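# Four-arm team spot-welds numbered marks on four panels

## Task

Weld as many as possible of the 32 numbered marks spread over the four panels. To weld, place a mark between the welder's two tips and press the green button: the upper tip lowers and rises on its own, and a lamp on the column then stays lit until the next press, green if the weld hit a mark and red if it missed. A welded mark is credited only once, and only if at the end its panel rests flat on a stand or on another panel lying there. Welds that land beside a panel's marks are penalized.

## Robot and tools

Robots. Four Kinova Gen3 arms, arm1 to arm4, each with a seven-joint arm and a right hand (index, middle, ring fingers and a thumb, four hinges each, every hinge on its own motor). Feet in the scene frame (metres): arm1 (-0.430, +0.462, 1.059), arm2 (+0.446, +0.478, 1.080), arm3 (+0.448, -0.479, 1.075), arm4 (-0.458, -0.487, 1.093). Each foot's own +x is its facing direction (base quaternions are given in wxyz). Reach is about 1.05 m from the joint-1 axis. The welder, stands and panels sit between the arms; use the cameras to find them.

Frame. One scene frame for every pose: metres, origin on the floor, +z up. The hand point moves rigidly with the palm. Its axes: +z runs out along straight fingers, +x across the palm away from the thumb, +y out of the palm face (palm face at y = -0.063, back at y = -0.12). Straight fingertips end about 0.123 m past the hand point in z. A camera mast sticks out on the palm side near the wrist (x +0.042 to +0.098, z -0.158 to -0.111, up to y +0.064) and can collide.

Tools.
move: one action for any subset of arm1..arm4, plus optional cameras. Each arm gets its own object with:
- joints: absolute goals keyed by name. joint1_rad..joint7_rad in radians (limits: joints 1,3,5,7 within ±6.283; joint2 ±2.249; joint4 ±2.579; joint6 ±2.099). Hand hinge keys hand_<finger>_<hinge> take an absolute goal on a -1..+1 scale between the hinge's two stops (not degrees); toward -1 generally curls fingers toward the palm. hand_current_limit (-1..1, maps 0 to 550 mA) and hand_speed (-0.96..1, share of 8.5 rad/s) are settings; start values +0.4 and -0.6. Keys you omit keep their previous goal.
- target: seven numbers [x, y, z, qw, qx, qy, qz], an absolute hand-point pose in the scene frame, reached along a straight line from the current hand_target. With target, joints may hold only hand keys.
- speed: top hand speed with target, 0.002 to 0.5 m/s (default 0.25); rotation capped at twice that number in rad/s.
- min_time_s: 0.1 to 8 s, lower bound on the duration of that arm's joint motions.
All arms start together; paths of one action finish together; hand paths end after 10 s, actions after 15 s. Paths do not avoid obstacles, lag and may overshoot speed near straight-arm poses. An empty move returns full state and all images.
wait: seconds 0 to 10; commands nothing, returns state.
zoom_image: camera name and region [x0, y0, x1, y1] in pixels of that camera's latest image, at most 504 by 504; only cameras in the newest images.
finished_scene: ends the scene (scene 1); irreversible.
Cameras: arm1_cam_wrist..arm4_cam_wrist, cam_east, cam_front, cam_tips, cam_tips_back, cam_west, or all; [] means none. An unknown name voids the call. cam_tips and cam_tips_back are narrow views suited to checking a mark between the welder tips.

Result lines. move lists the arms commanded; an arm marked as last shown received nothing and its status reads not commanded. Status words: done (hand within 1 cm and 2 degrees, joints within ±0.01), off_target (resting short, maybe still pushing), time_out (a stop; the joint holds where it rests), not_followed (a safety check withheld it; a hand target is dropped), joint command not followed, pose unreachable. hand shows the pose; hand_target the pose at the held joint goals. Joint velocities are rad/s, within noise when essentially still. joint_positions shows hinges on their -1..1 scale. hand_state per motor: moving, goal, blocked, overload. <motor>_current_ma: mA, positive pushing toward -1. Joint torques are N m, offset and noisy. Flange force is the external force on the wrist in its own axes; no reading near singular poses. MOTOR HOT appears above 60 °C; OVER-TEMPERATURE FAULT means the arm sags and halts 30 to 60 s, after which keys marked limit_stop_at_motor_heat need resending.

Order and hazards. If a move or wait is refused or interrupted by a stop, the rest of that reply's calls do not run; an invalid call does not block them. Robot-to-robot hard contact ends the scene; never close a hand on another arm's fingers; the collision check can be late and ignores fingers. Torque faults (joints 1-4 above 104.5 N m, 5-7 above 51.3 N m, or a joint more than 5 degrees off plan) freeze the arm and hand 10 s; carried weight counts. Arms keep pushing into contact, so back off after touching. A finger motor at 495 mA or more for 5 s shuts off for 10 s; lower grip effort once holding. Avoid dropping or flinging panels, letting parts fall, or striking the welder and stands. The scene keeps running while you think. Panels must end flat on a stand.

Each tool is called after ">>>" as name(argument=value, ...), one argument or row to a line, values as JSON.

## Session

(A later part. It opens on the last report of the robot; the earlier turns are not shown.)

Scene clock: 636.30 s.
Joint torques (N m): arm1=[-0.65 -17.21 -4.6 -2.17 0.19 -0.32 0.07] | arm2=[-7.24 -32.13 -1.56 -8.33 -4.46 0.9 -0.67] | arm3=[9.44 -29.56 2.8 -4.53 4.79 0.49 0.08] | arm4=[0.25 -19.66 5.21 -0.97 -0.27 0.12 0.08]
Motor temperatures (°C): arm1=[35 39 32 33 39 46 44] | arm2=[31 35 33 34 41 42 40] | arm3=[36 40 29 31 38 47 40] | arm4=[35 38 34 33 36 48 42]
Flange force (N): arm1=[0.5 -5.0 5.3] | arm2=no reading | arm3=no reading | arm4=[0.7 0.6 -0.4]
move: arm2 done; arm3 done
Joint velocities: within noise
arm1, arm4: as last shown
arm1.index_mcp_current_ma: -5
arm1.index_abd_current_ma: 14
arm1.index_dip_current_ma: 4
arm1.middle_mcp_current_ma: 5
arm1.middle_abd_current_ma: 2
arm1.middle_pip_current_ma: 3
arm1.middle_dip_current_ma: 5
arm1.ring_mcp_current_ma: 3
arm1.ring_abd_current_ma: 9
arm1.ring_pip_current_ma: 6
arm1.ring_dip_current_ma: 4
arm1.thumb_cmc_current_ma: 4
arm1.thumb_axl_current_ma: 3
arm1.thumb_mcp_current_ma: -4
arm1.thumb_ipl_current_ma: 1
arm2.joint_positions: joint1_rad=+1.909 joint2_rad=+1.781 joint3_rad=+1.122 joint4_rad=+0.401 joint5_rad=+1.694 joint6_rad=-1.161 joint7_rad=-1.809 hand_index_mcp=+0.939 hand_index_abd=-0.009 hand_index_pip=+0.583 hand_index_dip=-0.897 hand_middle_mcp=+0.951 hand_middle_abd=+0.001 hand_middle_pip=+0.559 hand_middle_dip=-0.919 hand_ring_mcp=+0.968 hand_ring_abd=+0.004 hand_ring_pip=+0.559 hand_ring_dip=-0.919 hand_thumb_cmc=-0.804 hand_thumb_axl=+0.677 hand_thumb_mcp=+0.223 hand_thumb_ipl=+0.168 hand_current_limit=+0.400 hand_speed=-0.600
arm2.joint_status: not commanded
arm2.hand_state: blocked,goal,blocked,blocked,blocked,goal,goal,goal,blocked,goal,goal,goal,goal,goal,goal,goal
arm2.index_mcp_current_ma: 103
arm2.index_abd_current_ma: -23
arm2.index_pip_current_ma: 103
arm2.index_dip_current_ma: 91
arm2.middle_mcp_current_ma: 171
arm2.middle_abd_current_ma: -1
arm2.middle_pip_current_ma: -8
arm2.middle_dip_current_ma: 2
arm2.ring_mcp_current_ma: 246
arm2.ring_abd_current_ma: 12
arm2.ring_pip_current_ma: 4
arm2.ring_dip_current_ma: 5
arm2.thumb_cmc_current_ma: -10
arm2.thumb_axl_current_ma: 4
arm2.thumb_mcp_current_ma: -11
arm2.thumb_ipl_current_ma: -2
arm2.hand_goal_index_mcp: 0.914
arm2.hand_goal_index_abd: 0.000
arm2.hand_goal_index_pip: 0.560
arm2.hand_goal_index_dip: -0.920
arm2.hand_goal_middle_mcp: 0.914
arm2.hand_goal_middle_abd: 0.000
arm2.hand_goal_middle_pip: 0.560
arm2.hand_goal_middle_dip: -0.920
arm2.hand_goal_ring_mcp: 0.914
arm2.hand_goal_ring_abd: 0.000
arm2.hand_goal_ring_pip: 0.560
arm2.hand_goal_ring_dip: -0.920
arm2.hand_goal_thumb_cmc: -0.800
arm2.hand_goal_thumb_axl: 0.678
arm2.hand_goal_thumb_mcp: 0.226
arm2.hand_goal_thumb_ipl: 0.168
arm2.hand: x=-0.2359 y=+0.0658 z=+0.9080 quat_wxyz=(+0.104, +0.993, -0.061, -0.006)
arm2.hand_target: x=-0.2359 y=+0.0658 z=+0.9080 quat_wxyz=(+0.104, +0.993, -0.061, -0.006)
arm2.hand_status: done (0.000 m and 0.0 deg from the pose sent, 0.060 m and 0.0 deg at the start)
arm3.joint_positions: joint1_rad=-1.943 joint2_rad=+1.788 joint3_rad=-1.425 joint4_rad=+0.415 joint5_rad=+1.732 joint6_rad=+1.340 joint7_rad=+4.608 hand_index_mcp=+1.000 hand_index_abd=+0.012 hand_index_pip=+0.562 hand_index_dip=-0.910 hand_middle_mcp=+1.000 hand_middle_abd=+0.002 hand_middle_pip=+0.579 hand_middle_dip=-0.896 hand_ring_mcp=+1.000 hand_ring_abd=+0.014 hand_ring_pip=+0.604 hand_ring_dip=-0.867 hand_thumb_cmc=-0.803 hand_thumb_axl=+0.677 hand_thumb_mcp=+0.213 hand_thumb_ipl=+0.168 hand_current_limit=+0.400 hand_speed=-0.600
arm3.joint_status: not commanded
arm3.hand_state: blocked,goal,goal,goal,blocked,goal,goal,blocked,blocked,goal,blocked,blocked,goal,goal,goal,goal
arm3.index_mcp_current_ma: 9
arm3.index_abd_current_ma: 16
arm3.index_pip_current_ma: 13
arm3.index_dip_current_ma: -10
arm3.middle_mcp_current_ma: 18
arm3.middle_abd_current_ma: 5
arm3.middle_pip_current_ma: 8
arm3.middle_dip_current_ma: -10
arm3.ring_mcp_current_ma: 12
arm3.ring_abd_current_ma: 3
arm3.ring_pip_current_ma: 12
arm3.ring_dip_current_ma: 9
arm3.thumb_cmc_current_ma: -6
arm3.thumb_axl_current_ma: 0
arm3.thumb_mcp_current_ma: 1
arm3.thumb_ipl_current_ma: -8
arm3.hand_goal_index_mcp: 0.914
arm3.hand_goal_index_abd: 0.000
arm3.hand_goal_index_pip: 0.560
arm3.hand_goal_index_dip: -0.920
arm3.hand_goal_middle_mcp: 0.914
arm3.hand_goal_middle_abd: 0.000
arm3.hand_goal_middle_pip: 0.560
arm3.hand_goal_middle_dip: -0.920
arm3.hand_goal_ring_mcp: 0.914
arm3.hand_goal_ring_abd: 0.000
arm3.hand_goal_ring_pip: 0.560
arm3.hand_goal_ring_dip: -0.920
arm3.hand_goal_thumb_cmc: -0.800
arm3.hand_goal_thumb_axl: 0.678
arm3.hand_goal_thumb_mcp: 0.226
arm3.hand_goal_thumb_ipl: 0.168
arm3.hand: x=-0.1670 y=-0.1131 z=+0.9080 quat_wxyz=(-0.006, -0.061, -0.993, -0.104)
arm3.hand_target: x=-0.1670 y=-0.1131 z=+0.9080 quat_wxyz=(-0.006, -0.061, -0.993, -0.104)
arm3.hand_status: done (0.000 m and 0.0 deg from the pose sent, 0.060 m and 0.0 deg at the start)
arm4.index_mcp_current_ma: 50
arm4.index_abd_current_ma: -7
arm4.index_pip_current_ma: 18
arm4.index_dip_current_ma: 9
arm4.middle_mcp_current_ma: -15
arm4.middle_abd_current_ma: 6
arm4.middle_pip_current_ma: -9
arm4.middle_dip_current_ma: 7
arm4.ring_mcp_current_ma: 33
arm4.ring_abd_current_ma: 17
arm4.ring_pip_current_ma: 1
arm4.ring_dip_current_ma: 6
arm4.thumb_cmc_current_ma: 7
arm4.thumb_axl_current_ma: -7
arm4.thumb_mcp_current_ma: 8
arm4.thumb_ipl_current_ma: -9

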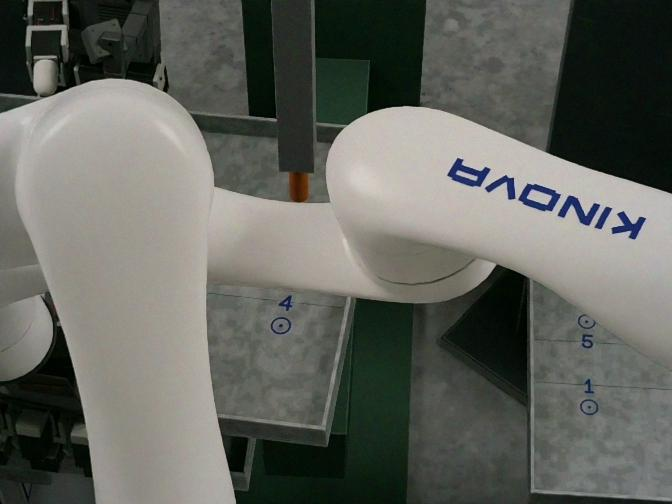

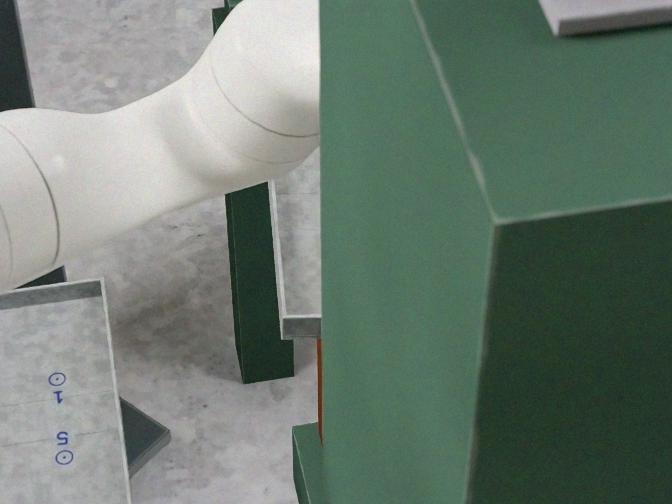

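>>> wait(
  seconds=0.1,
  cameras=["cam_tips", "cam_front"],
)

>>> zoom_image(
  camera="cam_tips",
  region=[220, 220, 380, 460],
)

Scene clock: 642.10 s.
Joint torques (N m): arm1=[-0.6 -17.1 -4.6 -2.26 0.18 -0.33 0.03] | arm2=[-7.29 -31.96 -1.45 -8.39 -4.39 0.85 -0.78] | arm3=[9.32 -29.59 2.67 -4.46 4.77 0.51 0.15] | arm4=[0.24 -19.68 5.22 -0.96 -0.25 0.14 0.07]
Motor temperatures (°C): arm1=[35 39 32 33 39 46 44] | arm2=[31 35 33 34 41 42 40] | arm3=[36 40 29 31 38 47 40] | arm4=[35 38 34 33 36 48 42]
Flange force (N): arm1=[0.6 -4.9 4.8] | arm2=no reading | arm3=no reading | arm4=[0.7 0.6 -0.3]
Joint velocities: within noise
arm1.joint_positions: joint1_rad=+0.406 joint2_rad=+0.911 joint3_rad=-0.553 joint4_rad=+2.248 joint5_rad=+2.208 joint6_rad=+0.213 joint7_rad=+5.047 hand_index_mcp=+0.997 hand_index_abd=-0.011 hand_index_pip=+0.585 hand_index_dip=+0.711 hand_middle_mcp=+0.995 hand_middle_abd=-0.010 hand_middle_pip=+0.585 hand_middle_dip=+0.714 hand_ring_mcp=+0.995 hand_ring_abd=-0.015 hand_ring_pip=+0.590 hand_ring_dip=+0.703 hand_thumb_cmc=-0.573 hand_thumb_axl=+0.677 hand_thumb_mcp=+0.212 hand_thumb_ipl=+0.168 hand_current_limit=+0.400 hand_speed=-0.600
arm1.joint_status: not commanded
arm1.hand_state: goal,goal,goal,goal,goal,goal,goal,goal,goal,goal,goal,goal,goal,goal,goal,goal
arm1.index_mcp_current_ma: -5
arm1.index_abd_current_ma: 10
arm1.index_pip_current_ma: 12
arm1.index_dip_current_ma: -3
arm1.middle_mcp_current_ma: -2
arm1.middle_abd_current_ma: 4
arm1.middle_pip_current_ma: 0
arm1.middle_dip_current_ma: -5
arm1.ring_mcp_current_ma: 9
arm1.ring_abd_current_ma: 10
arm1.ring_pip_current_ma: 13
arm1.ring_dip_current_ma: 0
arm1.thumb_cmc_current_ma: 3
arm1.thumb_axl_current_ma: 0
arm1.thumb_mcp_current_ma: -3
arm1.thumb_ipl_current_ma: 3
arm1.hand_goal_index_mcp: 1.000
arm1.hand_goal_index_abd: 0.000
arm1.hand_goal_index_pip: 0.578
arm1.hand_goal_index_dip: 0.696
arm1.hand_goal_middle_mcp: 1.000
arm1.hand_goal_middle_abd: 0.000
arm1.hand_goal_middle_pip: 0.578
arm1.hand_goal_middle_dip: 0.696
arm1.hand_goal_ring_mcp: 1.000
arm1.hand_goal_ring_abd: 0.000
arm1.hand_goal_ring_pip: 0.578
arm1.hand_goal_ring_dip: 0.696
arm1.hand_goal_thumb_cmc: -0.570
arm1.hand_goal_thumb_axl: 0.678
arm1.hand_goal_thumb_mcp: 0.226
arm1.hand_goal_thumb_ipl: 0.168
arm1.hand: x=-0.7200 y=+0.1000 z=+1.0500 quat_wxyz=(-0.156, -0.988, +0.000, +0.000)
arm1.hand_target: x=-0.7200 y=+0.1000 z=+1.0500 quat_wxyz=(-0.156, -0.988, +0.000, +0.000)
arm1.hand_status: not commanded
arm2.joint_positions: joint1_rad=+1.909 joint2_rad=+1.781 joint3_rad=+1.122 joint4_rad=+0.401 joint5_rad=+1.694 joint6_rad=-1.161 joint7_rad=-1.809 hand_index_mcp=+0.939 hand_index_abd=-0.009 hand_index_pip=+0.583 hand_index_dip=-0.897 hand_middle_mcp=+0.951 hand_middle_abd=+0.001 hand_middle_pip=+0.559 hand_middle_dip=-0.919 hand_ring_mcp=+0.968 hand_ring_abd=+0.004 hand_ring_pip=+0.559 hand_ring_dip=-0.919 hand_thumb_cmc=-0.804 hand_thumb_axl=+0.677 hand_thumb_mcp=+0.223 hand_thumb_ipl=+0.168 hand_current_limit=+0.400 hand_speed=-0.600
arm2.joint_status: not commanded
arm2.hand_state: blocked,goal,blocked,blocked,blocked,goal,goal,goal,blocked,goal,goal,goal,goal,goal,goal,goal
arm2.index_mcp_current_ma: 100
arm2.index_abd_current_ma: -27
arm2.index_pip_current_ma: 103
arm2.index_dip_current_ma: 89
arm2.middle_mcp_current_ma: 175
arm2.middle_abd_current_ma: -1
arm2.middle_pip_current_ma: -10
arm2.middle_dip_current_ma: -1
arm2.ring_mcp_current_ma: 249
arm2.ring_abd_current_ma: 10
arm2.ring_pip_current_ma: 4
arm2.ring_dip_current_ma: 3
arm2.thumb_cmc_current_ma: -5
arm2.thumb_axl_current_ma: 5
arm2.thumb_mcp_current_ma: -16
arm2.thumb_ipl_current_ma: -5
arm2.hand_goal_index_mcp: 0.914
arm2.hand_goal_index_abd: 0.000
arm2.hand_goal_index_pip: 0.560
arm2.hand_goal_index_dip: -0.920
arm2.hand_goal_middle_mcp: 0.914
arm2.hand_goal_middle_abd: 0.000
arm2.hand_goal_middle_pip: 0.560
arm2.hand_goal_middle_dip: -0.920
arm2.hand_goal_ring_mcp: 0.914
arm2.hand_goal_ring_abd: 0.000
arm2.hand_goal_ring_pip: 0.560
arm2.hand_goal_ring_dip: -0.920
arm2.hand_goal_thumb_cmc: -0.800
arm2.hand_goal_thumb_axl: 0.678
arm2.hand_goal_thumb_mcp: 0.226
arm2.hand_goal_thumb_ipl: 0.168
arm2.hand: x=-0.2359 y=+0.0658 z=+0.9080 quat_wxyz=(+0.104, +0.993, -0.061, -0.006)
arm2.hand_target: x=-0.2359 y=+0.0658 z=+0.9080 quat_wxyz=(+0.104, +0.993, -0.061, -0.006)
arm2.hand_status: done (0.000 m and 0.0 deg from the pose sent, 0.060 m and 0.0 deg at the start)
arm3.joint_positions: joint1_rad=-1.943 joint2_rad=+1.788 joint3_rad=-1.425 joint4_rad=+0.415 joint5_rad=+1.732 joint6_rad=+1.340 joint7_rad=+4.608 hand_index_mcp=+1.000 hand_index_abd=+0.012 hand_index_pip=+0.562 hand_index_dip=-0.910 hand_middle_mcp=+1.000 hand_middle_abd=+0.002 hand_middle_pip=+0.579 hand_middle_dip=-0.896 hand_ring_mcp=+1.000 hand_ring_abd=+0.014 hand_ring_pip=+0.604 hand_ring_dip=-0.867 hand_thumb_cmc=-0.803 hand_thumb_axl=+0.677 hand_thumb_mcp=+0.213 hand_thumb_ipl=+0.168 hand_current_limit=+0.400 hand_speed=-0.600
arm3.joint_status: not commanded
arm3.hand_state: blocked,goal,goal,goal,blocked,goal,goal,blocked,blocked,goal,blocked,blocked,goal,goal,goal,goal
arm3.index_mcp_current_ma: 14
arm3.index_abd_current_ma: 6
arm3.index_pip_current_ma: 8
arm3.index_dip_current_ma: -17
arm3.middle_mcp_current_ma: 14
arm3.middle_abd_current_ma: 4
arm3.middle_pip_current_ma: 12
arm3.middle_dip_current_ma: -4
arm3.ring_mcp_current_ma: 9
arm3.ring_abd_current_ma: 1
arm3.ring_pip_current_ma: 6
arm3.ring_dip_current_ma: -2
arm3.thumb_cmc_current_ma: -5
arm3.thumb_axl_current_ma: -2
arm3.thumb_mcp_current_ma: -3
arm3.thumb_ipl_current_ma: -6
arm3.hand_goal_index_mcp: 0.914
arm3.hand_goal_index_abd: 0.000
arm3.hand_goal_index_pip: 0.560
arm3.hand_goal_index_dip: -0.920
arm3.hand_goal_middle_mcp: 0.914
arm3.hand_goal_middle_abd: 0.000
arm3.hand_goal_middle_pip: 0.560
arm3.hand_goal_middle_dip: -0.920
arm3.hand_goal_ring_mcp: 0.914
arm3.hand_goal_ring_abd: 0.000
arm3.hand_goal_ring_pip: 0.560
arm3.hand_goal_ring_dip: -0.920
arm3.hand_goal_thumb_cmc: -0.800
arm3.hand_goal_thumb_axl: 0.678
arm3.hand_goal_thumb_mcp: 0.226
arm3.hand_goal_thumb_ipl: 0.168
arm3.hand: x=-0.1670 y=-0.1131 z=+0.9080 quat_wxyz=(-0.006, -0.061, -0.993, -0.104)
arm3.hand_target: x=-0.1670 y=-0.1131 z=+0.9080 quat_wxyz=(-0.006, -0.061, -0.993, -0.104)
arm3.hand_status: done (0.000 m and 0.0 deg from the pose sent, 0.060 m and 0.0 deg at the start)
arm4.joint_positions: joint1_rad=+2.189 joint2_rad=+1.496 joint3_rad=+0.724 joint4_rad=+1.655 joint5_rad=-1.555 joint6_rad=+0.725 joint7_rad=+2.893 hand_index_mcp=+0.145 hand_index_abd=-0.010 hand_index_pip=-0.488 hand_index_dip=+0.004 hand_middle_mcp=+0.746 hand_middle_abd=+0.005 hand_middle_pip=+0.577 hand_middle_dip=+0.700 hand_ring_mcp=+0.142 hand_ring_abd=-0.009 hand_ring_pip=-0.488 hand_ring_dip=+0.005 hand_thumb_cmc=-0.570 hand_thumb_axl=+0.677 hand_thumb_mcp=+0.219 hand_thumb_ipl=+0.168 hand_current_limit=+0.400 hand_speed=-0.600
arm4.joint_status: not commanded
arm4.hand_state: blocked,goal,goal,goal,goal,goal,goal,goal,blocked,goal,goal,goal,goal,goal,goal,goal
arm4.index_mcp_current_ma: 32
arm4.index_abd_current_ma: 1
arm4.index_pip_current_ma: 14
arm4.index_dip_current_ma: 2
arm4.middle_mcp_current_ma: -18
arm4.middle_abd_current_ma: 9
arm4.middle_pip_current_ma: -8
arm4.middle_dip_current_ma: -13
arm4.ring_mcp_current_ma: 41
arm4.ring_abd_current_ma: 14
arm4.ring_pip_current_ma: -1
arm4.ring_dip_current_ma: 8
arm4.thumb_cmc_current_ma: 12
arm4.thumb_axl_current_ma: -2
arm4.thumb_mcp_current_ma: -7
arm4.thumb_ipl_current_ma: 4
arm4.hand_goal_index_mcp: 0.100
arm4.hand_goal_index_abd: 0.000
arm4.hand_goal_index_pip: -0.500
arm4.hand_goal_index_dip: 0.000
arm4.hand_goal_middle_mcp: 0.754
arm4.hand_goal_middle_abd: 0.000
arm4.hand_goal_middle_pip: 0.576
arm4.hand_goal_middle_dip: 0.696
arm4.hand_goal_ring_mcp: 0.100
arm4.hand_goal_ring_abd: 0.000
arm4.hand_goal_ring_pip: -0.500
arm4.hand_goal_ring_dip: 0.000
arm4.hand_goal_thumb_cmc: -0.570
arm4.hand_goal_thumb_axl: 0.678
arm4.hand_goal_thumb_mcp: 0.226
arm4.hand_goal_thumb_ipl: 0.168
arm4.hand: x=+0.0230 y=-0.5030 z=+0.8800 quat_wxyz=(+0.000, +0.000, +1.000, +0.000)
arm4.hand_target: x=+0.0230 y=-0.5030 z=+0.8800 quat_wxyz=(+0.000, +0.000, +1.000, +0.000)
arm4.hand_status: not commanded
wait: 0.10 s; at rest from the start
pictures: cam_front, cam_tips

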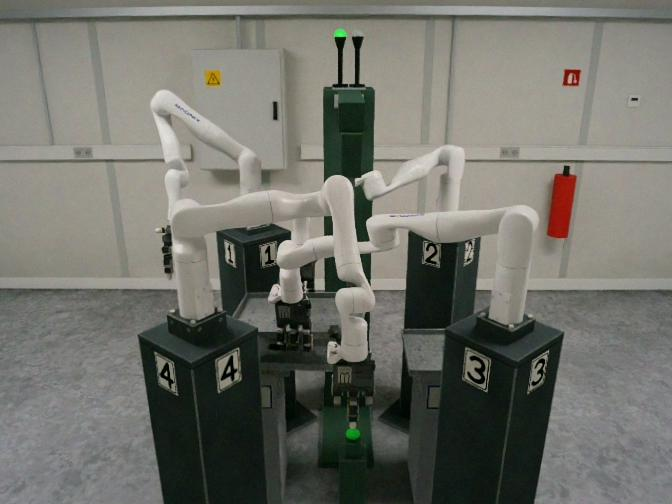

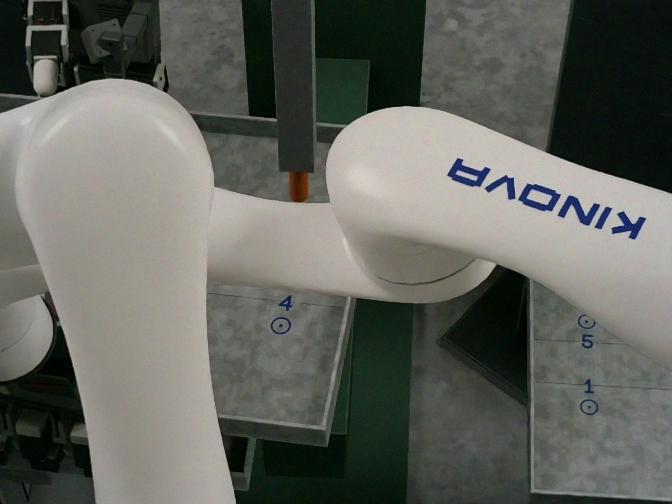

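Scaled by 2.100.

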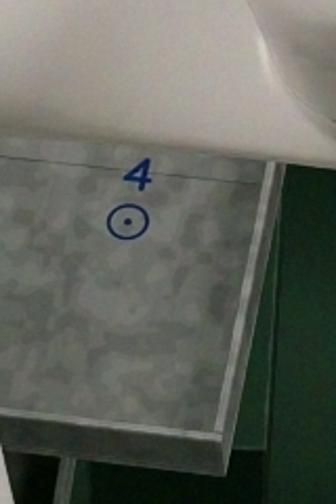

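>>> zoom_image(
  camera="cam_tips",
  region=[300, 380, 370, 450],
)

>>> zoom_image(
  camera="cam_tips",
  region=[300, 280, 370, 350],
)

>>> zoom_image(
  camera="cam_front",
  region=[230, 290, 430, 410],
)

Scaled by 7.200.

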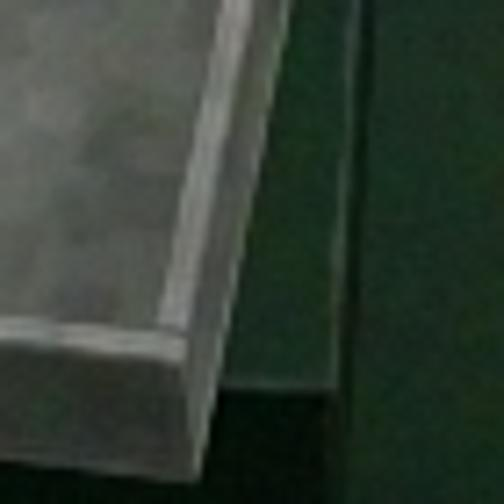

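Scaled by 7.200.

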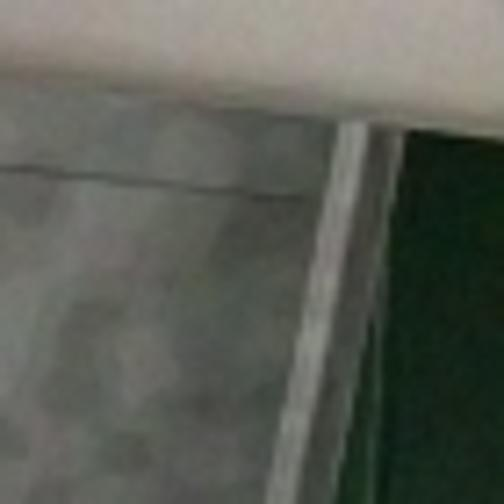

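Scaled by 2.520.

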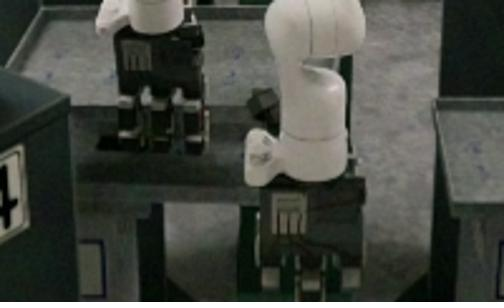

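>>> move(
  arm2={"target": [-0.2363, 0.0633, 0.908, 0.1043, 0.99265, -0.06071, -0.00638], "speed": 0.03},
  arm3={"target": [-0.1674, -0.1156, 0.908, 0.00638, 0.06071, 0.99265, 0.1043], "speed": 0.03},
  cameras=["cam_tips"],
)

>>> zoom_image(
  camera="cam_tips",
  region=[220, 280, 380, 440],
)

Scene clock: 646.33 s.
Joint torques (N m): arm1=[-0.66 -17.21 -4.56 -2.26 0.14 -0.34 0.03] | arm2=[-7.13 -32.06 -1.49 -8.37 -4.35 0.97 -0.71] | arm3=[9.34 -29.33 2.71 -4.43 4.71 0.61 0.08] | arm4=[0.19 -19.75 5.23 -0.96 -0.23 0.11 0.06]
Motor temperatures (°C): arm1=[35 39 32 33 39 46 44] | arm2=[31 35 33 34 41 42 40] | arm3=[36 40 29 31 38 47 40] | arm4=[35 38 34 33 36 48 42]
Flange force (N): arm1=[1.0 -5.4 5.4] | arm2=no reading | arm3=no reading | arm4=[0.8 0.4 -0.1]
move: arm2 done; arm3 done
Joint velocities: within noise
arm1, arm4: as last shown
arm1.index_mcp_current_ma: -2
arm1.index_abd_current_ma: 8
arm1.index_pip_current_ma: -4
arm1.index_dip_current_ma: 4
arm1.middle_mcp_current_ma: 10
arm1.middle_abd_current_ma: 2
arm1.middle_dip_current_ma: 1
arm1.ring_mcp_current_ma: 8
arm1.ring_abd_current_ma: 12
arm1.ring_pip_current_ma: 4
arm1.ring_dip_current_ma: 5
arm1.thumb_cmc_current_ma: -3
arm1.thumb_axl_current_ma: 1
arm1.thumb_ipl_current_ma: -5
arm2.joint_positions: joint1_rad=+1.914 joint2_rad=+1.784 joint3_rad=+1.125 joint4_rad=+0.381 joint5_rad=+1.697 joint6_rad=-1.163 joint7_rad=-1.824 hand_index_mcp=+0.939 hand_index_abd=-0.009 hand_index_pip=+0.583 hand_index_dip=-0.897 hand_middle_mcp=+0.951 hand_middle_abd=+0.001 hand_middle_pip=+0.559 hand_middle_dip=-0.919 hand_ring_mcp=+0.968 hand_ring_abd=+0.004 hand_ring_pip=+0.559 hand_ring_dip=-0.919 hand_thumb_cmc=-0.804 hand_thumb_axl=+0.677 hand_thumb_mcp=+0.223 hand_thumb_ipl=+0.168 hand_current_limit=+0.400 hand_speed=-0.600
arm2.joint_status: not commanded
arm2.hand_state: blocked,goal,blocked,blocked,blocked,goal,goal,goal,blocked,goal,goal,goal,goal,goal,goal,goal
arm2.index_mcp_current_ma: 102
arm2.index_abd_current_ma: -28
arm2.index_pip_current_ma: 105
arm2.index_dip_current_ma: 91
arm2.middle_mcp_current_ma: 173
arm2.middle_abd_current_ma: -2
arm2.middle_pip_current_ma: -12
arm2.middle_dip_current_ma: 3
arm2.ring_mcp_current_ma: 241
arm2.ring_abd_current_ma: 12
arm2.ring_pip_current_ma: 8
arm2.ring_dip_current_ma: 2
arm2.thumb_cmc_current_ma: -10
arm2.thumb_axl_current_ma: 5
arm2.thumb_mcp_current_ma: -13
arm2.thumb_ipl_current_ma: -3
arm2.hand_goal_index_mcp: 0.914
arm2.hand_goal_index_abd: 0.000
arm2.hand_goal_index_pip: 0.560
arm2.hand_goal_index_dip: -0.920
arm2.hand_goal_middle_mcp: 0.914
arm2.hand_goal_middle_abd: 0.000
arm2.hand_goal_middle_pip: 0.560
arm2.hand_goal_middle_dip: -0.920
arm2.hand_goal_ring_mcp: 0.914
arm2.hand_goal_ring_abd: 0.000
arm2.hand_goal_ring_pip: 0.560
arm2.hand_goal_ring_dip: -0.920
arm2.hand_goal_thumb_cmc: -0.800
arm2.hand_goal_thumb_axl: 0.678
arm2.hand_goal_thumb_mcp: 0.226
arm2.hand_goal_thumb_ipl: 0.168
arm2.hand: x=-0.2363 y=+0.0633 z=+0.9080 quat_wxyz=(+0.104, +0.993, -0.061, -0.006)
arm2.hand_target: x=-0.2363 y=+0.0633 z=+0.9080 quat_wxyz=(+0.104, +0.993, -0.061, -0.006)
arm2.hand_status: done (0.000 m and 0.0 deg from the pose sent, 0.003 m and 0.0 deg at the start)
arm3.joint_positions: joint1_rad=-1.945 joint2_rad=+1.788 joint3_rad=-1.424 joint4_rad=+0.421 joint5_rad=+1.733 joint6_rad=+1.341 joint7_rad=+4.601 hand_index_mcp=+1.000 hand_index_abd=+0.012 hand_index_pip=+0.562 hand_index_dip=-0.910 hand_middle_mcp=+1.000 hand_middle_abd=+0.002 hand_middle_pip=+0.579 hand_middle_dip=-0.896 hand_ring_mcp=+1.000 hand_ring_abd=+0.014 hand_ring_pip=+0.603 hand_ring_dip=-0.867 hand_thumb_cmc=-0.803 hand_thumb_axl=+0.677 hand_thumb_mcp=+0.213 hand_thumb_ipl=+0.168 hand_current_limit=+0.400 hand_speed=-0.600
arm3.joint_status: not commanded
arm3.hand_state: blocked,goal,goal,goal,blocked,goal,goal,blocked,blocked,goal,blocked,blocked,goal,goal,goal,goal
arm3.index_mcp_current_ma: 20
arm3.index_abd_current_ma: 8
arm3.index_pip_current_ma: 14
arm3.index_dip_current_ma: -13
arm3.middle_mcp_current_ma: 17
arm3.middle_abd_current_ma: -2
arm3.middle_pip_current_ma: 6
arm3.middle_dip_current_ma: -11
arm3.ring_mcp_current_ma: 14
arm3.ring_abd_current_ma: -1
arm3.ring_pip_current_ma: 5
arm3.ring_dip_current_ma: 8
arm3.thumb_cmc_current_ma: -6
arm3.thumb_axl_current_ma: -5
arm3.thumb_mcp_current_ma: -3
arm3.thumb_ipl_current_ma: -3
arm3.hand_goal_index_mcp: 0.914
arm3.hand_goal_index_abd: 0.000
arm3.hand_goal_index_pip: 0.560
arm3.hand_goal_index_dip: -0.920
arm3.hand_goal_middle_mcp: 0.914
arm3.hand_goal_middle_abd: 0.000
arm3.hand_goal_middle_pip: 0.560
arm3.hand_goal_middle_dip: -0.920
arm3.hand_goal_ring_mcp: 0.914
arm3.hand_goal_ring_abd: 0.000
arm3.hand_goal_ring_pip: 0.560
arm3.hand_goal_ring_dip: -0.920
arm3.hand_goal_thumb_cmc: -0.800
arm3.hand_goal_thumb_axl: 0.678
arm3.hand_goal_thumb_mcp: 0.226
arm3.hand_goal_thumb_ipl: 0.168
arm3.hand: x=-0.1674 y=-0.1156 z=+0.9080 quat_wxyz=(-0.006, -0.061, -0.993, -0.104)
arm3.hand_target: x=-0.1674 y=-0.1156 z=+0.9080 quat_wxyz=(-0.006, -0.061, -0.993, -0.104)
arm3.hand_status: done (0.000 m and 0.0 deg from the pose sent, 0.003 m and 0.0 deg at the start)
arm4.index_mcp_current_ma: 41
arm4.index_abd_current_ma: -6
arm4.index_pip_current_ma: 20
arm4.index_dip_current_ma: -11
arm4.middle_mcp_current_ma: -3
arm4.middle_abd_current_ma: -13
arm4.middle_pip_current_ma: -14
arm4.middle_dip_current_ma: -9
arm4.ring_mcp_current_ma: 47
arm4.ring_abd_current_ma: 0
arm4.ring_pip_current_ma: 10
arm4.ring_dip_current_ma: 18
arm4.thumb_cmc_current_ma: 10
arm4.thumb_axl_current_ma: -8
arm4.thumb_mcp_current_ma: -4

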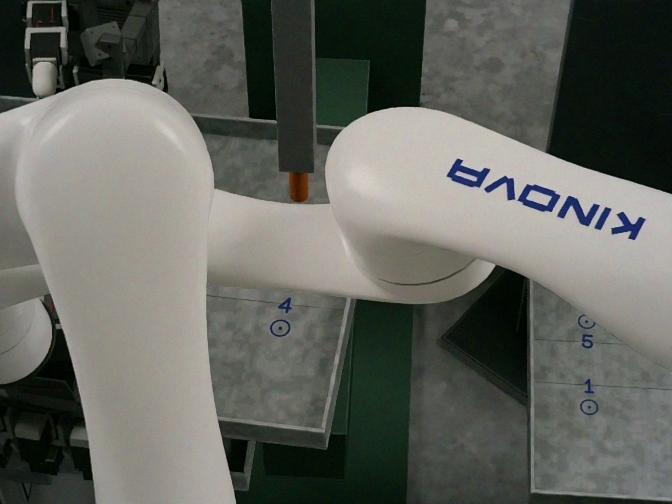

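Scaled by 3.150.

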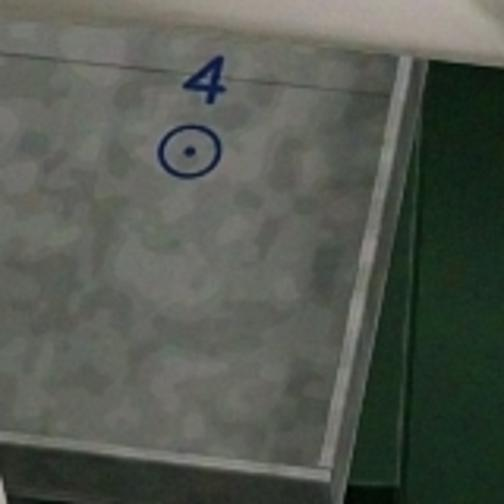

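>>> move(
  arm2={"target": [-0.2363, 0.0633, 0.8993, 0.1043, 0.99265, -0.06071, -0.00638], "speed": 0.04},
  arm3={"target": [-0.1674, -0.1156, 0.8993, 0.00638, 0.06071, 0.99265, 0.1043], "speed": 0.04},
)

>>> move(
  arm4={"target": [0.023, -0.503, 0.86, 0, 0, 1, 0], "speed": 0.06},
)

>>> wait(
  seconds=2.5,
  cameras=["cam_front"],
)

>>> zoom_image(
  camera="cam_front",
  region=[300, 20, 400, 110],
)

Scene clock: 648.70 s.
Joint torques (N m): arm1=[-0.63 -17.12 -4.58 -2.2 0.17 -0.3 0.05] | arm2=[-7.23 -32.28 -1.85 -8.42 -4.33 1.1 -0.66] | arm3=[9.37 -29.36 2.99 -4.57 4.66 0.55 0.11] | arm4=[0.23 -19.78 5.18 -1.07 -0.28 0.08 0.09]
Motor temperatures (°C): arm1=[35 39 32 33 39 46 44] | arm2=[31 35 33 34 41 42 40] | arm3=[36 40 29 31 38 47 40] | arm4=[35 38 34 33 36 48 42]
Flange force (N): arm1=[0.5 -4.9 4.9] | arm2=no reading | arm3=no reading | arm4=[0.8 0.5 -0.4]
move: arm2 done; arm3 done
Joint velocities: within noise
arm1, arm4: as last shown
arm1.index_mcp_current_ma: -10
arm1.index_pip_current_ma: 12
arm1.index_dip_current_ma: 5
arm1.middle_mcp_current_ma: 9
arm1.middle_abd_current_ma: -2
arm1.middle_pip_current_ma: 2
arm1.middle_dip_current_ma: -4
arm1.ring_mcp_current_ma: 3
arm1.ring_abd_current_ma: 7
arm1.ring_pip_current_ma: 6
arm1.thumb_cmc_current_ma: 1
arm1.thumb_axl_current_ma: -12
arm1.thumb_mcp_current_ma: 3
arm1.thumb_ipl_current_ma: 1
arm2.joint_positions: joint1_rad=+1.927 joint2_rad=+1.802 joint3_rad=+1.129 joint4_rad=+0.345 joint5_rad=+1.700 joint6_rad=-1.155 joint7_rad=-1.843 hand_index_mcp=+0.939 hand_index_abd=-0.008 hand_index_pip=+0.583 hand_index_dip=-0.898 hand_middle_mcp=+0.951 hand_middle_abd=+0.001 hand_middle_pip=+0.559 hand_middle_dip=-0.919 hand_ring_mcp=+0.968 hand_ring_abd=+0.004 hand_ring_pip=+0.559 hand_ring_dip=-0.919 hand_thumb_cmc=-0.804 hand_thumb_axl=+0.677 hand_thumb_mcp=+0.223 hand_thumb_ipl=+0.168 hand_current_limit=+0.400 hand_speed=-0.600
arm2.joint_status: not commanded
arm2.hand_state: blocked,goal,blocked,blocked,blocked,goal,goal,goal,blocked,goal,goal,goal,goal,goal,goal,goal
arm2.index_mcp_current_ma: 107
arm2.index_abd_current_ma: -24
arm2.index_pip_current_ma: 104
arm2.index_dip_current_ma: 90
arm2.middle_mcp_current_ma: 174
arm2.middle_abd_current_ma: -3
arm2.middle_pip_current_ma: -10
arm2.middle_dip_current_ma: 3
arm2.ring_mcp_current_ma: 245
arm2.ring_abd_current_ma: 16
arm2.ring_pip_current_ma: 4
arm2.ring_dip_current_ma: 9
arm2.thumb_cmc_current_ma: -12
arm2.thumb_axl_current_ma: 9
arm2.thumb_mcp_current_ma: -12
arm2.thumb_ipl_current_ma: -3
arm2.hand_goal_index_mcp: 0.914
arm2.hand_goal_index_abd: 0.000
arm2.hand_goal_index_pip: 0.560
arm2.hand_goal_index_dip: -0.920
arm2.hand_goal_middle_mcp: 0.914
arm2.hand_goal_middle_abd: 0.000
arm2.hand_goal_middle_pip: 0.560
arm2.hand_goal_middle_dip: -0.920
arm2.hand_goal_ring_mcp: 0.914
arm2.hand_goal_ring_abd: 0.000
arm2.hand_goal_ring_pip: 0.560
arm2.hand_goal_ring_dip: -0.920
arm2.hand_goal_thumb_cmc: -0.800
arm2.hand_goal_thumb_axl: 0.678
arm2.hand_goal_thumb_mcp: 0.226
arm2.hand_goal_thumb_ipl: 0.168
arm2.hand: x=-0.2363 y=+0.0633 z=+0.8993 quat_wxyz=(+0.104, +0.993, -0.061, -0.006)
arm2.hand_target: x=-0.2363 y=+0.0633 z=+0.8993 quat_wxyz=(+0.104, +0.993, -0.061, -0.006)
arm2.hand_status: done (0.000 m and 0.0 deg from the pose sent, 0.009 m and 0.0 deg at the start)
arm3.joint_positions: joint1_rad=-1.956 joint2_rad=+1.801 joint3_rad=-1.425 joint4_rad=+0.393 joint5_rad=+1.732 joint6_rad=+1.328 joint7_rad=+4.614 hand_index_mcp=+1.000 hand_index_abd=+0.013 hand_index_pip=+0.562 hand_index_dip=-0.910 hand_middle_mcp=+1.000 hand_middle_abd=+0.001 hand_middle_pip=+0.579 hand_middle_dip=-0.896 hand_ring_mcp=+1.000 hand_ring_abd=+0.013 hand_ring_pip=+0.604 hand_ring_dip=-0.867 hand_thumb_cmc=-0.803 hand_thumb_axl=+0.677 hand_thumb_mcp=+0.213 hand_thumb_ipl=+0.168 hand_current_limit=+0.400 hand_speed=-0.600
arm3.joint_status: not commanded
arm3.hand_state: blocked,goal,goal,goal,blocked,goal,goal,blocked,blocked,goal,blocked,blocked,goal,goal,goal,goal
arm3.index_mcp_current_ma: 20
arm3.index_abd_current_ma: 5
arm3.index_pip_current_ma: 11
arm3.index_dip_current_ma: -7
arm3.middle_mcp_current_ma: 25
arm3.middle_abd_current_ma: 2
arm3.middle_pip_current_ma: 9
arm3.middle_dip_current_ma: -7
arm3.ring_mcp_current_ma: 9
arm3.ring_abd_current_ma: 9
arm3.ring_pip_current_ma: 7
arm3.ring_dip_current_ma: -1
arm3.thumb_cmc_current_ma: 7
arm3.thumb_axl_current_ma: -9
arm3.thumb_mcp_current_ma: -4
arm3.thumb_ipl_current_ma: -8
arm3.hand_goal_index_mcp: 0.914
arm3.hand_goal_index_abd: 0.000
arm3.hand_goal_index_pip: 0.560
arm3.hand_goal_index_dip: -0.920
arm3.hand_goal_middle_mcp: 0.914
arm3.hand_goal_middle_abd: 0.000
arm3.hand_goal_middle_pip: 0.560
arm3.hand_goal_middle_dip: -0.920
arm3.hand_goal_ring_mcp: 0.914
arm3.hand_goal_ring_abd: 0.000
arm3.hand_goal_ring_pip: 0.560
arm3.hand_goal_ring_dip: -0.920
arm3.hand_goal_thumb_cmc: -0.800
arm3.hand_goal_thumb_axl: 0.678
arm3.hand_goal_thumb_mcp: 0.226
arm3.hand_goal_thumb_ipl: 0.168
arm3.hand: x=-0.1674 y=-0.1156 z=+0.8993 quat_wxyz=(-0.006, -0.061, -0.993, -0.104)
arm3.hand_target: x=-0.1674 y=-0.1156 z=+0.8993 quat_wxyz=(-0.006, -0.061, -0.993, -0.104)
arm3.hand_status: done (0.000 m and 0.0 deg from the pose sent, 0.009 m and 0.0 deg at the start)
arm4.index_mcp_current_ma: 35
arm4.index_abd_current_ma: 15
arm4.index_pip_current_ma: 22
arm4.index_dip_current_ma: 2
arm4.middle_abd_current_ma: -4
arm4.middle_pip_current_ma: -20
arm4.middle_dip_current_ma: 3
arm4.ring_mcp_current_ma: 38
arm4.ring_abd_current_ma: -5
arm4.ring_pip_current_ma: 3
arm4.ring_dip_current_ma: 3
arm4.thumb_cmc_current_ma: 0
arm4.thumb_axl_current_ma: 0
arm4.thumb_mcp_current_ma: 10
arm4.thumb_ipl_current_ma: -9
pictures: none

Scene clock: 649.67 s.
Joint torques (N m): arm1=[-0.71 -17.17 -4.62 -2.24 0.18 -0.3 0.02] | arm2=[-7.11 -32.2 -1.78 -8.46 -4.3 1.13 -0.69] | arm3=[9.36 -29.33 3.05 -4.51 4.76 0.58 0.11] | arm4=[0.22 -18.28 4.42 -0.83 -0.26 0.05 0.06]
Motor temperatures (°C): arm1=[35 39 32 33 39 46 44] | arm2=[31 35 33 34 41 42 40] | arm3=[36 40 29 31 38 47 40] | arm4=[35 38 34 33 36 48 42]
Flange force (N): arm1=[0.5 -5.2 5.0] | arm2=no reading | arm3=no reading | arm4=[0.6 0.4 -3.9]
move: arm4 done
Joint velocities: within noise
arm1: as last shown
arm1.index_mcp_current_ma: -13
arm1.index_abd_current_ma: 5
arm1.index_pip_current_ma: 8
arm1.index_dip_current_ma: 1
arm1.middle_mcp_current_ma: 5
arm1.middle_abd_current_ma: 1
arm1.middle_pip_current_ma: 1
arm1.middle_dip_current_ma: 1
arm1.ring_mcp_current_ma: -3
arm1.ring_abd_current_ma: 10
arm1.ring_pip_current_ma: 11
arm1.ring_dip_current_ma: 15
arm1.thumb_cmc_current_ma: 4
arm1.thumb_axl_current_ma: 1
arm1.thumb_mcp_current_ma: 0
arm1.thumb_ipl_current_ma: -4
arm2.joint_positions: joint1_rad=+1.927 joint2_rad=+1.802 joint3_rad=+1.129 joint4_rad=+0.345 joint5_rad=+1.700 joint6_rad=-1.155 joint7_rad=-1.843 hand_index_mcp=+0.939 hand_index_abd=-0.008 hand_index_pip=+0.583 hand_index_dip=-0.898 hand_middle_mcp=+0.951 hand_middle_abd=+0.001 hand_middle_pip=+0.559 hand_middle_dip=-0.919 hand_ring_mcp=+0.968 hand_ring_abd=+0.004 hand_ring_pip=+0.559 hand_ring_dip=-0.919 hand_thumb_cmc=-0.804 hand_thumb_axl=+0.677 hand_thumb_mcp=+0.223 hand_thumb_ipl=+0.168 hand_current_limit=+0.400 hand_speed=-0.600
arm2.joint_status: not commanded
arm2.hand_state: blocked,goal,blocked,blocked,blocked,goal,goal,goal,blocked,goal,goal,goal,goal,goal,goal,goal
arm2.index_mcp_current_ma: 103
arm2.index_abd_current_ma: -24
arm2.index_pip_current_ma: 97
arm2.index_dip_current_ma: 88
arm2.middle_mcp_current_ma: 171
arm2.middle_abd_current_ma: 1
arm2.middle_pip_current_ma: -14
arm2.middle_dip_current_ma: 3
arm2.ring_mcp_current_ma: 242
arm2.ring_abd_current_ma: 13
arm2.ring_pip_current_ma: 4
arm2.ring_dip_current_ma: 10
arm2.thumb_cmc_current_ma: -10
arm2.thumb_axl_current_ma: 4
arm2.thumb_mcp_current_ma: -15
arm2.thumb_ipl_current_ma: 0
arm2.hand_goal_index_mcp: 0.914
arm2.hand_goal_index_abd: 0.000
arm2.hand_goal_index_pip: 0.560
arm2.hand_goal_index_dip: -0.920
arm2.hand_goal_middle_mcp: 0.914
arm2.hand_goal_middle_abd: 0.000
arm2.hand_goal_middle_pip: 0.560
arm2.hand_goal_middle_dip: -0.920
arm2.hand_goal_ring_mcp: 0.914
arm2.hand_goal_ring_abd: 0.000
arm2.hand_goal_ring_pip: 0.560
arm2.hand_goal_ring_dip: -0.920
arm2.hand_goal_thumb_cmc: -0.800
arm2.hand_goal_thumb_axl: 0.678
arm2.hand_goal_thumb_mcp: 0.226
arm2.hand_goal_thumb_ipl: 0.168
arm2.hand: x=-0.2363 y=+0.0633 z=+0.8993 quat_wxyz=(+0.104, +0.993, -0.061, -0.006)
arm2.hand_target: x=-0.2363 y=+0.0633 z=+0.8993 quat_wxyz=(+0.104, +0.993, -0.061, -0.006)
arm2.hand_status: not commanded
arm3.joint_positions: joint1_rad=-1.956 joint2_rad=+1.801 joint3_rad=-1.425 joint4_rad=+0.393 joint5_rad=+1.732 joint6_rad=+1.328 joint7_rad=+4.614 hand_index_mcp=+1.000 hand_index_abd=+0.013 hand_index_pip=+0.562 hand_index_dip=-0.910 hand_middle_mcp=+1.000 hand_middle_abd=+0.001 hand_middle_pip=+0.579 hand_middle_dip=-0.896 hand_ring_mcp=+1.000 hand_ring_abd=+0.013 hand_ring_pip=+0.604 hand_ring_dip=-0.867 hand_thumb_cmc=-0.803 hand_thumb_axl=+0.677 hand_thumb_mcp=+0.213 hand_thumb_ipl=+0.168 hand_current_limit=+0.400 hand_speed=-0.600
arm3.joint_status: not commanded
arm3.hand_state: blocked,goal,goal,goal,blocked,goal,goal,blocked,blocked,goal,blocked,blocked,goal,goal,goal,goal
arm3.index_mcp_current_ma: 11
arm3.index_abd_current_ma: 9
arm3.index_pip_current_ma: 10
arm3.index_dip_current_ma: -4
arm3.middle_mcp_current_ma: 16
arm3.middle_abd_current_ma: 3
arm3.middle_pip_current_ma: 13
arm3.middle_dip_current_ma: -5
arm3.ring_mcp_current_ma: 11
arm3.ring_abd_current_ma: 2
arm3.ring_pip_current_ma: 5
arm3.ring_dip_current_ma: 0
arm3.thumb_cmc_current_ma: -5
arm3.thumb_axl_current_ma: -7
arm3.thumb_mcp_current_ma: -4
arm3.thumb_ipl_current_ma: -9
arm3.hand_goal_index_mcp: 0.914
arm3.hand_goal_index_abd: 0.000
arm3.hand_goal_index_pip: 0.560
arm3.hand_goal_index_dip: -0.920
arm3.hand_goal_middle_mcp: 0.914
arm3.hand_goal_middle_abd: 0.000
arm3.hand_goal_middle_pip: 0.560
arm3.hand_goal_middle_dip: -0.920
arm3.hand_goal_ring_mcp: 0.914
arm3.hand_goal_ring_abd: 0.000
arm3.hand_goal_ring_pip: 0.560
arm3.hand_goal_ring_dip: -0.920
arm3.hand_goal_thumb_cmc: -0.800
arm3.hand_goal_thumb_axl: 0.678
arm3.hand_goal_thumb_mcp: 0.226
arm3.hand_goal_thumb_ipl: 0.168
arm3.hand: x=-0.1674 y=-0.1156 z=+0.8993 quat_wxyz=(-0.006, -0.061, -0.993, -0.104)
arm3.hand_target: x=-0.1674 y=-0.1156 z=+0.8993 quat_wxyz=(-0.006, -0.061, -0.993, -0.104)
arm3.hand_status: not commanded
arm4.joint_positions: joint1_rad=+2.198 joint2_rad=+1.536 joint3_rad=+0.707 joint4_rad=+1.623 joint5_rad=-1.580 joint6_rad=+0.709 joint7_rad=+2.899 hand_index_mcp=+0.145 hand_index_abd=-0.007 hand_index_pip=-0.488 hand_index_dip=+0.004 hand_middle_mcp=+0.746 hand_middle_abd=+0.003 hand_middle_pip=+0.577 hand_middle_dip=+0.700 hand_ring_mcp=+0.142 hand_ring_abd=-0.007 hand_ring_pip=-0.488 hand_ring_dip=+0.005 hand_thumb_cmc=-0.569 hand_thumb_axl=+0.677 hand_thumb_mcp=+0.219 hand_thumb_ipl=+0.168 hand_current_limit=+0.400 hand_speed=-0.600
arm4.joint_status: not commanded
arm4.hand_state: blocked,goal,goal,goal,goal,goal,goal,goal,blocked,goal,goal,goal,goal,goal,goal,goal
arm4.index_mcp_current_ma: 41
arm4.index_abd_current_ma: -9
arm4.index_pip_current_ma: 7
arm4.index_dip_current_ma: -1
arm4.middle_mcp_current_ma: -7
arm4.middle_abd_current_ma: 2
arm4.middle_pip_current_ma: -8
arm4.middle_dip_current_ma: -9
arm4.ring_mcp_current_ma: 30
arm4.ring_abd_current_ma: 0
arm4.ring_pip_current_ma: 3
arm4.ring_dip_current_ma: 4
arm4.thumb_cmc_current_ma: 13
arm4.thumb_axl_current_ma: 9
arm4.thumb_mcp_current_ma: 2
arm4.thumb_ipl_current_ma: -9
arm4.hand_goal_index_mcp: 0.100
arm4.hand_goal_index_abd: 0.000
arm4.hand_goal_index_pip: -0.500
arm4.hand_goal_index_dip: 0.000
arm4.hand_goal_middle_mcp: 0.754
arm4.hand_goal_middle_abd: 0.000
arm4.hand_goal_middle_pip: 0.576
arm4.hand_goal_middle_dip: 0.696
arm4.hand_goal_ring_mcp: 0.100
arm4.hand_goal_ring_abd: 0.000
arm4.hand_goal_ring_pip: -0.500
arm4.hand_goal_ring_dip: 0.000
arm4.hand_goal_thumb_cmc: -0.570
arm4.hand_goal_thumb_axl: 0.678
arm4.hand_goal_thumb_mcp: 0.226
arm4.hand_goal_thumb_ipl: 0.168
arm4.hand: x=+0.0230 y=-0.5030 z=+0.8600 quat_wxyz=(+0.000, +0.000, +1.000, +0.000)
arm4.hand_target: x=+0.0230 y=-0.5030 z=+0.8600 quat_wxyz=(+0.000, +0.000, +1.000, +0.000)
arm4.hand_status: done (0.000 m and 0.0 deg from the pose sent, 0.020 m and 0.0 deg at the start)
pictures: none

Scene clock: 652.17 s.
Joint torques (N m): arm1=[-0.65 -17.17 -4.58 -2.21 0.15 -0.35 0] | arm2=[-6.68 -31.93 -1.43 -8.13 -4.12 1.26 -0.67] | arm3=[9.14 -28.91 2.83 -4.35 4.44 0.6 -0.01] | arm4=[0.29 -18.26 4.35 -0.9 -0.25 0.04 0.05]
Motor temperatures (°C): arm1=[35 39 32 33 39 46 44] | arm2=[31 35 33 34 41 42 40] | arm3=[36 40 29 31 38 47 40] | arm4=[35 38 34 33 36 48 42]
Flange force (N): arm1=[0.7 -5.2 5.2] | arm2=no reading | arm3=no reading | arm4=[0.9 0.6 -4.2]
Joint velocities: within noise
arm1.joint_positions: joint1_rad=+0.406 joint2_rad=+0.911 joint3_rad=-0.553 joint4_rad=+2.248 joint5_rad=+2.208 joint6_rad=+0.213 joint7_rad=+5.047 hand_index_mcp=+0.997 hand_index_abd=-0.011 hand_index_pip=+0.585 hand_index_dip=+0.711 hand_middle_mcp=+0.995 hand_middle_abd=-0.010 hand_middle_pip=+0.585 hand_middle_dip=+0.714 hand_ring_mcp=+0.995 hand_ring_abd=-0.015 hand_ring_pip=+0.590 hand_ring_dip=+0.703 hand_thumb_cmc=-0.573 hand_thumb_axl=+0.677 hand_thumb_mcp=+0.212 hand_thumb_ipl=+0.168 hand_current_limit=+0.400 hand_speed=-0.600
arm1.joint_status: not commanded
arm1.hand_state: goal,goal,goal,goal,goal,goal,goal,goal,goal,goal,goal,goal,goal,goal,goal,goal
arm1.index_mcp_current_ma: -9
arm1.index_abd_current_ma: 5
arm1.index_pip_current_ma: 10
arm1.index_dip_current_ma: 0
arm1.middle_mcp_current_ma: 7
arm1.middle_abd_current_ma: -1
arm1.middle_pip_current_ma: 2
arm1.middle_dip_current_ma: 8
arm1.ring_mcp_current_ma: 3
arm1.ring_abd_current_ma: 3
arm1.ring_pip_current_ma: 10
arm1.ring_dip_current_ma: 12
arm1.thumb_cmc_current_ma: 2
arm1.thumb_axl_current_ma: 2
arm1.thumb_mcp_current_ma: -3
arm1.thumb_ipl_current_ma: -2
arm1.hand_goal_index_mcp: 1.000
arm1.hand_goal_index_abd: 0.000
arm1.hand_goal_index_pip: 0.578
arm1.hand_goal_index_dip: 0.696
arm1.hand_goal_middle_mcp: 1.000
arm1.hand_goal_middle_abd: 0.000
arm1.hand_goal_middle_pip: 0.578
arm1.hand_goal_middle_dip: 0.696
arm1.hand_goal_ring_mcp: 1.000
arm1.hand_goal_ring_abd: 0.000
arm1.hand_goal_ring_pip: 0.578
arm1.hand_goal_ring_dip: 0.696
arm1.hand_goal_thumb_cmc: -0.570
arm1.hand_goal_thumb_axl: 0.678
arm1.hand_goal_thumb_mcp: 0.226
arm1.hand_goal_thumb_ipl: 0.168
arm1.hand: x=-0.7200 y=+0.1000 z=+1.0500 quat_wxyz=(-0.156, -0.988, +0.000, +0.000)
arm1.hand_target: x=-0.7200 y=+0.1000 z=+1.0500 quat_wxyz=(-0.156, -0.988, +0.000, +0.000)
arm1.hand_status: not commanded
arm2.joint_positions: joint1_rad=+1.927 joint2_rad=+1.802 joint3_rad=+1.129 joint4_rad=+0.345 joint5_rad=+1.700 joint6_rad=-1.155 joint7_rad=-1.843 hand_index_mcp=+0.939 hand_index_abd=-0.006 hand_index_pip=+0.579 hand_index_dip=-0.900 hand_middle_mcp=+0.951 hand_middle_abd=+0.001 hand_middle_pip=+0.559 hand_middle_dip=-0.919 hand_ring_mcp=+0.968 hand_ring_abd=+0.002 hand_ring_pip=+0.559 hand_ring_dip=-0.919 hand_thumb_cmc=-0.804 hand_thumb_axl=+0.677 hand_thumb_mcp=+0.223 hand_thumb_ipl=+0.168 hand_current_limit=+0.400 hand_speed=-0.600
arm2.joint_status: not commanded
arm2.hand_state: blocked,goal,goal,blocked,blocked,goal,goal,goal,blocked,goal,goal,goal,goal,goal,goal,goal
arm2.index_mcp_current_ma: 99
arm2.index_abd_current_ma: -20
arm2.index_pip_current_ma: 86
arm2.index_dip_current_ma: 83
arm2.middle_mcp_current_ma: 175
arm2.middle_abd_current_ma: 4
arm2.middle_pip_current_ma: -8
arm2.middle_dip_current_ma: 2
arm2.ring_mcp_current_ma: 245
arm2.ring_abd_current_ma: 3
arm2.ring_pip_current_ma: 4
arm2.ring_dip_current_ma: 5
arm2.thumb_cmc_current_ma: -7
arm2.thumb_axl_current_ma: 6
arm2.thumb_mcp_current_ma: -9
arm2.thumb_ipl_current_ma: 0
arm2.hand_goal_index_mcp: 0.914
arm2.hand_goal_index_abd: 0.000
arm2.hand_goal_index_pip: 0.560
arm2.hand_goal_index_dip: -0.920
arm2.hand_goal_middle_mcp: 0.914
arm2.hand_goal_middle_abd: 0.000
arm2.hand_goal_middle_pip: 0.560
arm2.hand_goal_middle_dip: -0.920
arm2.hand_goal_ring_mcp: 0.914
arm2.hand_goal_ring_abd: 0.000
arm2.hand_goal_ring_pip: 0.560
arm2.hand_goal_ring_dip: -0.920
arm2.hand_goal_thumb_cmc: -0.800
arm2.hand_goal_thumb_axl: 0.678
arm2.hand_goal_thumb_mcp: 0.226
arm2.hand_goal_thumb_ipl: 0.168
arm2.hand: x=-0.2363 y=+0.0633 z=+0.8993 quat_wxyz=(+0.104, +0.993, -0.061, -0.006)
arm2.hand_target: x=-0.2363 y=+0.0633 z=+0.8993 quat_wxyz=(+0.104, +0.993, -0.061, -0.006)
arm2.hand_status: not commanded
arm3.joint_positions: joint1_rad=-1.956 joint2_rad=+1.801 joint3_rad=-1.425 joint4_rad=+0.393 joint5_rad=+1.732 joint6_rad=+1.328 joint7_rad=+4.615 hand_index_mcp=+0.999 hand_index_abd=+0.012 hand_index_pip=+0.562 hand_index_dip=-0.910 hand_middle_mcp=+1.000 hand_middle_abd=-0.001 hand_middle_pip=+0.581 hand_middle_dip=-0.895 hand_ring_mcp=+1.000 hand_ring_abd=+0.012 hand_ring_pip=+0.602 hand_ring_dip=-0.869 hand_thumb_cmc=-0.803 hand_thumb_axl=+0.677 hand_thumb_mcp=+0.213 hand_thumb_ipl=+0.168 hand_current_limit=+0.400 hand_speed=-0.600
arm3.joint_status: not commanded
arm3.hand_state: blocked,goal,goal,goal,blocked,goal,blocked,blocked,blocked,goal,blocked,blocked,goal,goal,goal,goal
arm3.index_mcp_current_ma: 21
arm3.index_abd_current_ma: 4
arm3.index_pip_current_ma: 13
arm3.index_dip_current_ma: -11
arm3.middle_mcp_current_ma: 19
arm3.middle_abd_current_ma: -2
arm3.middle_pip_current_ma: 8
arm3.middle_dip_current_ma: -1
arm3.ring_mcp_current_ma: 7
arm3.ring_abd_current_ma: 0
arm3.ring_pip_current_ma: 6
arm3.ring_dip_current_ma: 4
arm3.thumb_cmc_current_ma: -7
arm3.thumb_axl_current_ma: 0
arm3.thumb_mcp_current_ma: -6
arm3.thumb_ipl_current_ma: -15
arm3.hand_goal_index_mcp: 0.914
arm3.hand_goal_index_abd: 0.000
arm3.hand_goal_index_pip: 0.560
arm3.hand_goal_index_dip: -0.920
arm3.hand_goal_middle_mcp: 0.914
arm3.hand_goal_middle_abd: 0.000
arm3.hand_goal_middle_pip: 0.560
arm3.hand_goal_middle_dip: -0.920
arm3.hand_goal_ring_mcp: 0.914
arm3.hand_goal_ring_abd: 0.000
arm3.hand_goal_ring_pip: 0.560
arm3.hand_goal_ring_dip: -0.920
arm3.hand_goal_thumb_cmc: -0.800
arm3.hand_goal_thumb_axl: 0.678
arm3.hand_goal_thumb_mcp: 0.226
arm3.hand_goal_thumb_ipl: 0.168
arm3.hand: x=-0.1674 y=-0.1156 z=+0.8993 quat_wxyz=(-0.006, -0.061, -0.993, -0.104)
arm3.hand_target: x=-0.1674 y=-0.1156 z=+0.8993 quat_wxyz=(-0.006, -0.061, -0.993, -0.104)
arm3.hand_status: not commanded
arm4.joint_positions: joint1_rad=+2.198 joint2_rad=+1.536 joint3_rad=+0.707 joint4_rad=+1.623 joint5_rad=-1.580 joint6_rad=+0.709 joint7_rad=+2.899 hand_index_mcp=+0.145 hand_index_abd=-0.007 hand_index_pip=-0.488 hand_index_dip=+0.004 hand_middle_mcp=+0.746 hand_middle_abd=+0.004 hand_middle_pip=+0.577 hand_middle_dip=+0.700 hand_ring_mcp=+0.142 hand_ring_abd=-0.007 hand_ring_pip=-0.488 hand_ring_dip=+0.005 hand_thumb_cmc=-0.569 hand_thumb_axl=+0.677 hand_thumb_mcp=+0.219 hand_thumb_ipl=+0.168 hand_current_limit=+0.400 hand_speed=-0.600
arm4.joint_status: not commanded
arm4.hand_state: blocked,goal,goal,goal,goal,goal,goal,goal,blocked,goal,goal,goal,goal,goal,goal,goal
arm4.index_mcp_current_ma: 46
arm4.index_abd_current_ma: -4
arm4.index_pip_current_ma: 15
arm4.index_dip_current_ma: 4
arm4.middle_mcp_current_ma: -21
arm4.middle_abd_current_ma: 3
arm4.middle_pip_current_ma: 5
arm4.middle_dip_current_ma: 1
arm4.ring_mcp_current_ma: 40
arm4.ring_abd_current_ma: 4
arm4.ring_pip_current_ma: -9
arm4.ring_dip_current_ma: 2
arm4.thumb_cmc_current_ma: 4
arm4.thumb_axl_current_ma: 7
arm4.thumb_mcp_current_ma: 8
arm4.thumb_ipl_current_ma: 2
arm4.hand_goal_index_mcp: 0.100
arm4.hand_goal_index_abd: 0.000
arm4.hand_goal_index_pip: -0.500
arm4.hand_goal_index_dip: 0.000
arm4.hand_goal_middle_mcp: 0.754
arm4.hand_goal_middle_abd: 0.000
arm4.hand_goal_middle_pip: 0.576
arm4.hand_goal_middle_dip: 0.696
arm4.hand_goal_ring_mcp: 0.100
arm4.hand_goal_ring_abd: 0.000
arm4.hand_goal_ring_pip: -0.500
arm4.hand_goal_ring_dip: 0.000
arm4.hand_goal_thumb_cmc: -0.570
arm4.hand_goal_thumb_axl: 0.678
arm4.hand_goal_thumb_mcp: 0.226
arm4.hand_goal_thumb_ipl: 0.168
arm4.hand: x=+0.0230 y=-0.5030 z=+0.8600 quat_wxyz=(+0.000, +0.000, +1.000, +0.000)
arm4.hand_target: x=+0.0230 y=-0.5030 z=+0.8600 quat_wxyz=(+0.000, +0.000, +1.000, +0.000)
arm4.hand_status: done (0.000 m and 0.0 deg from the pose sent, 0.020 m and 0.0 deg at the start)
wait: 2.50 s; at rest by 0.63 s

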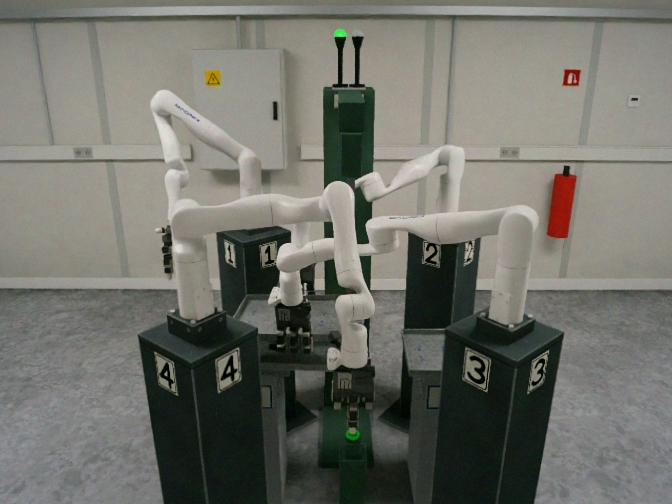

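Scaled by 5.040.

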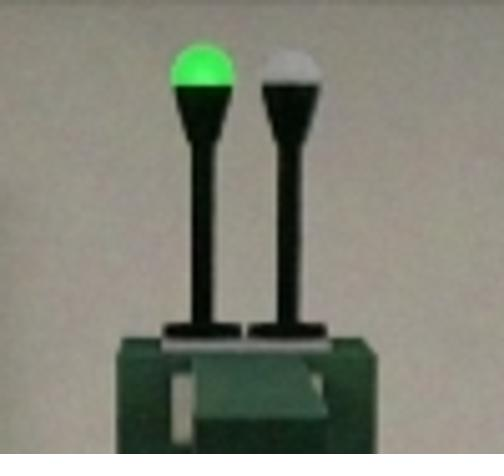

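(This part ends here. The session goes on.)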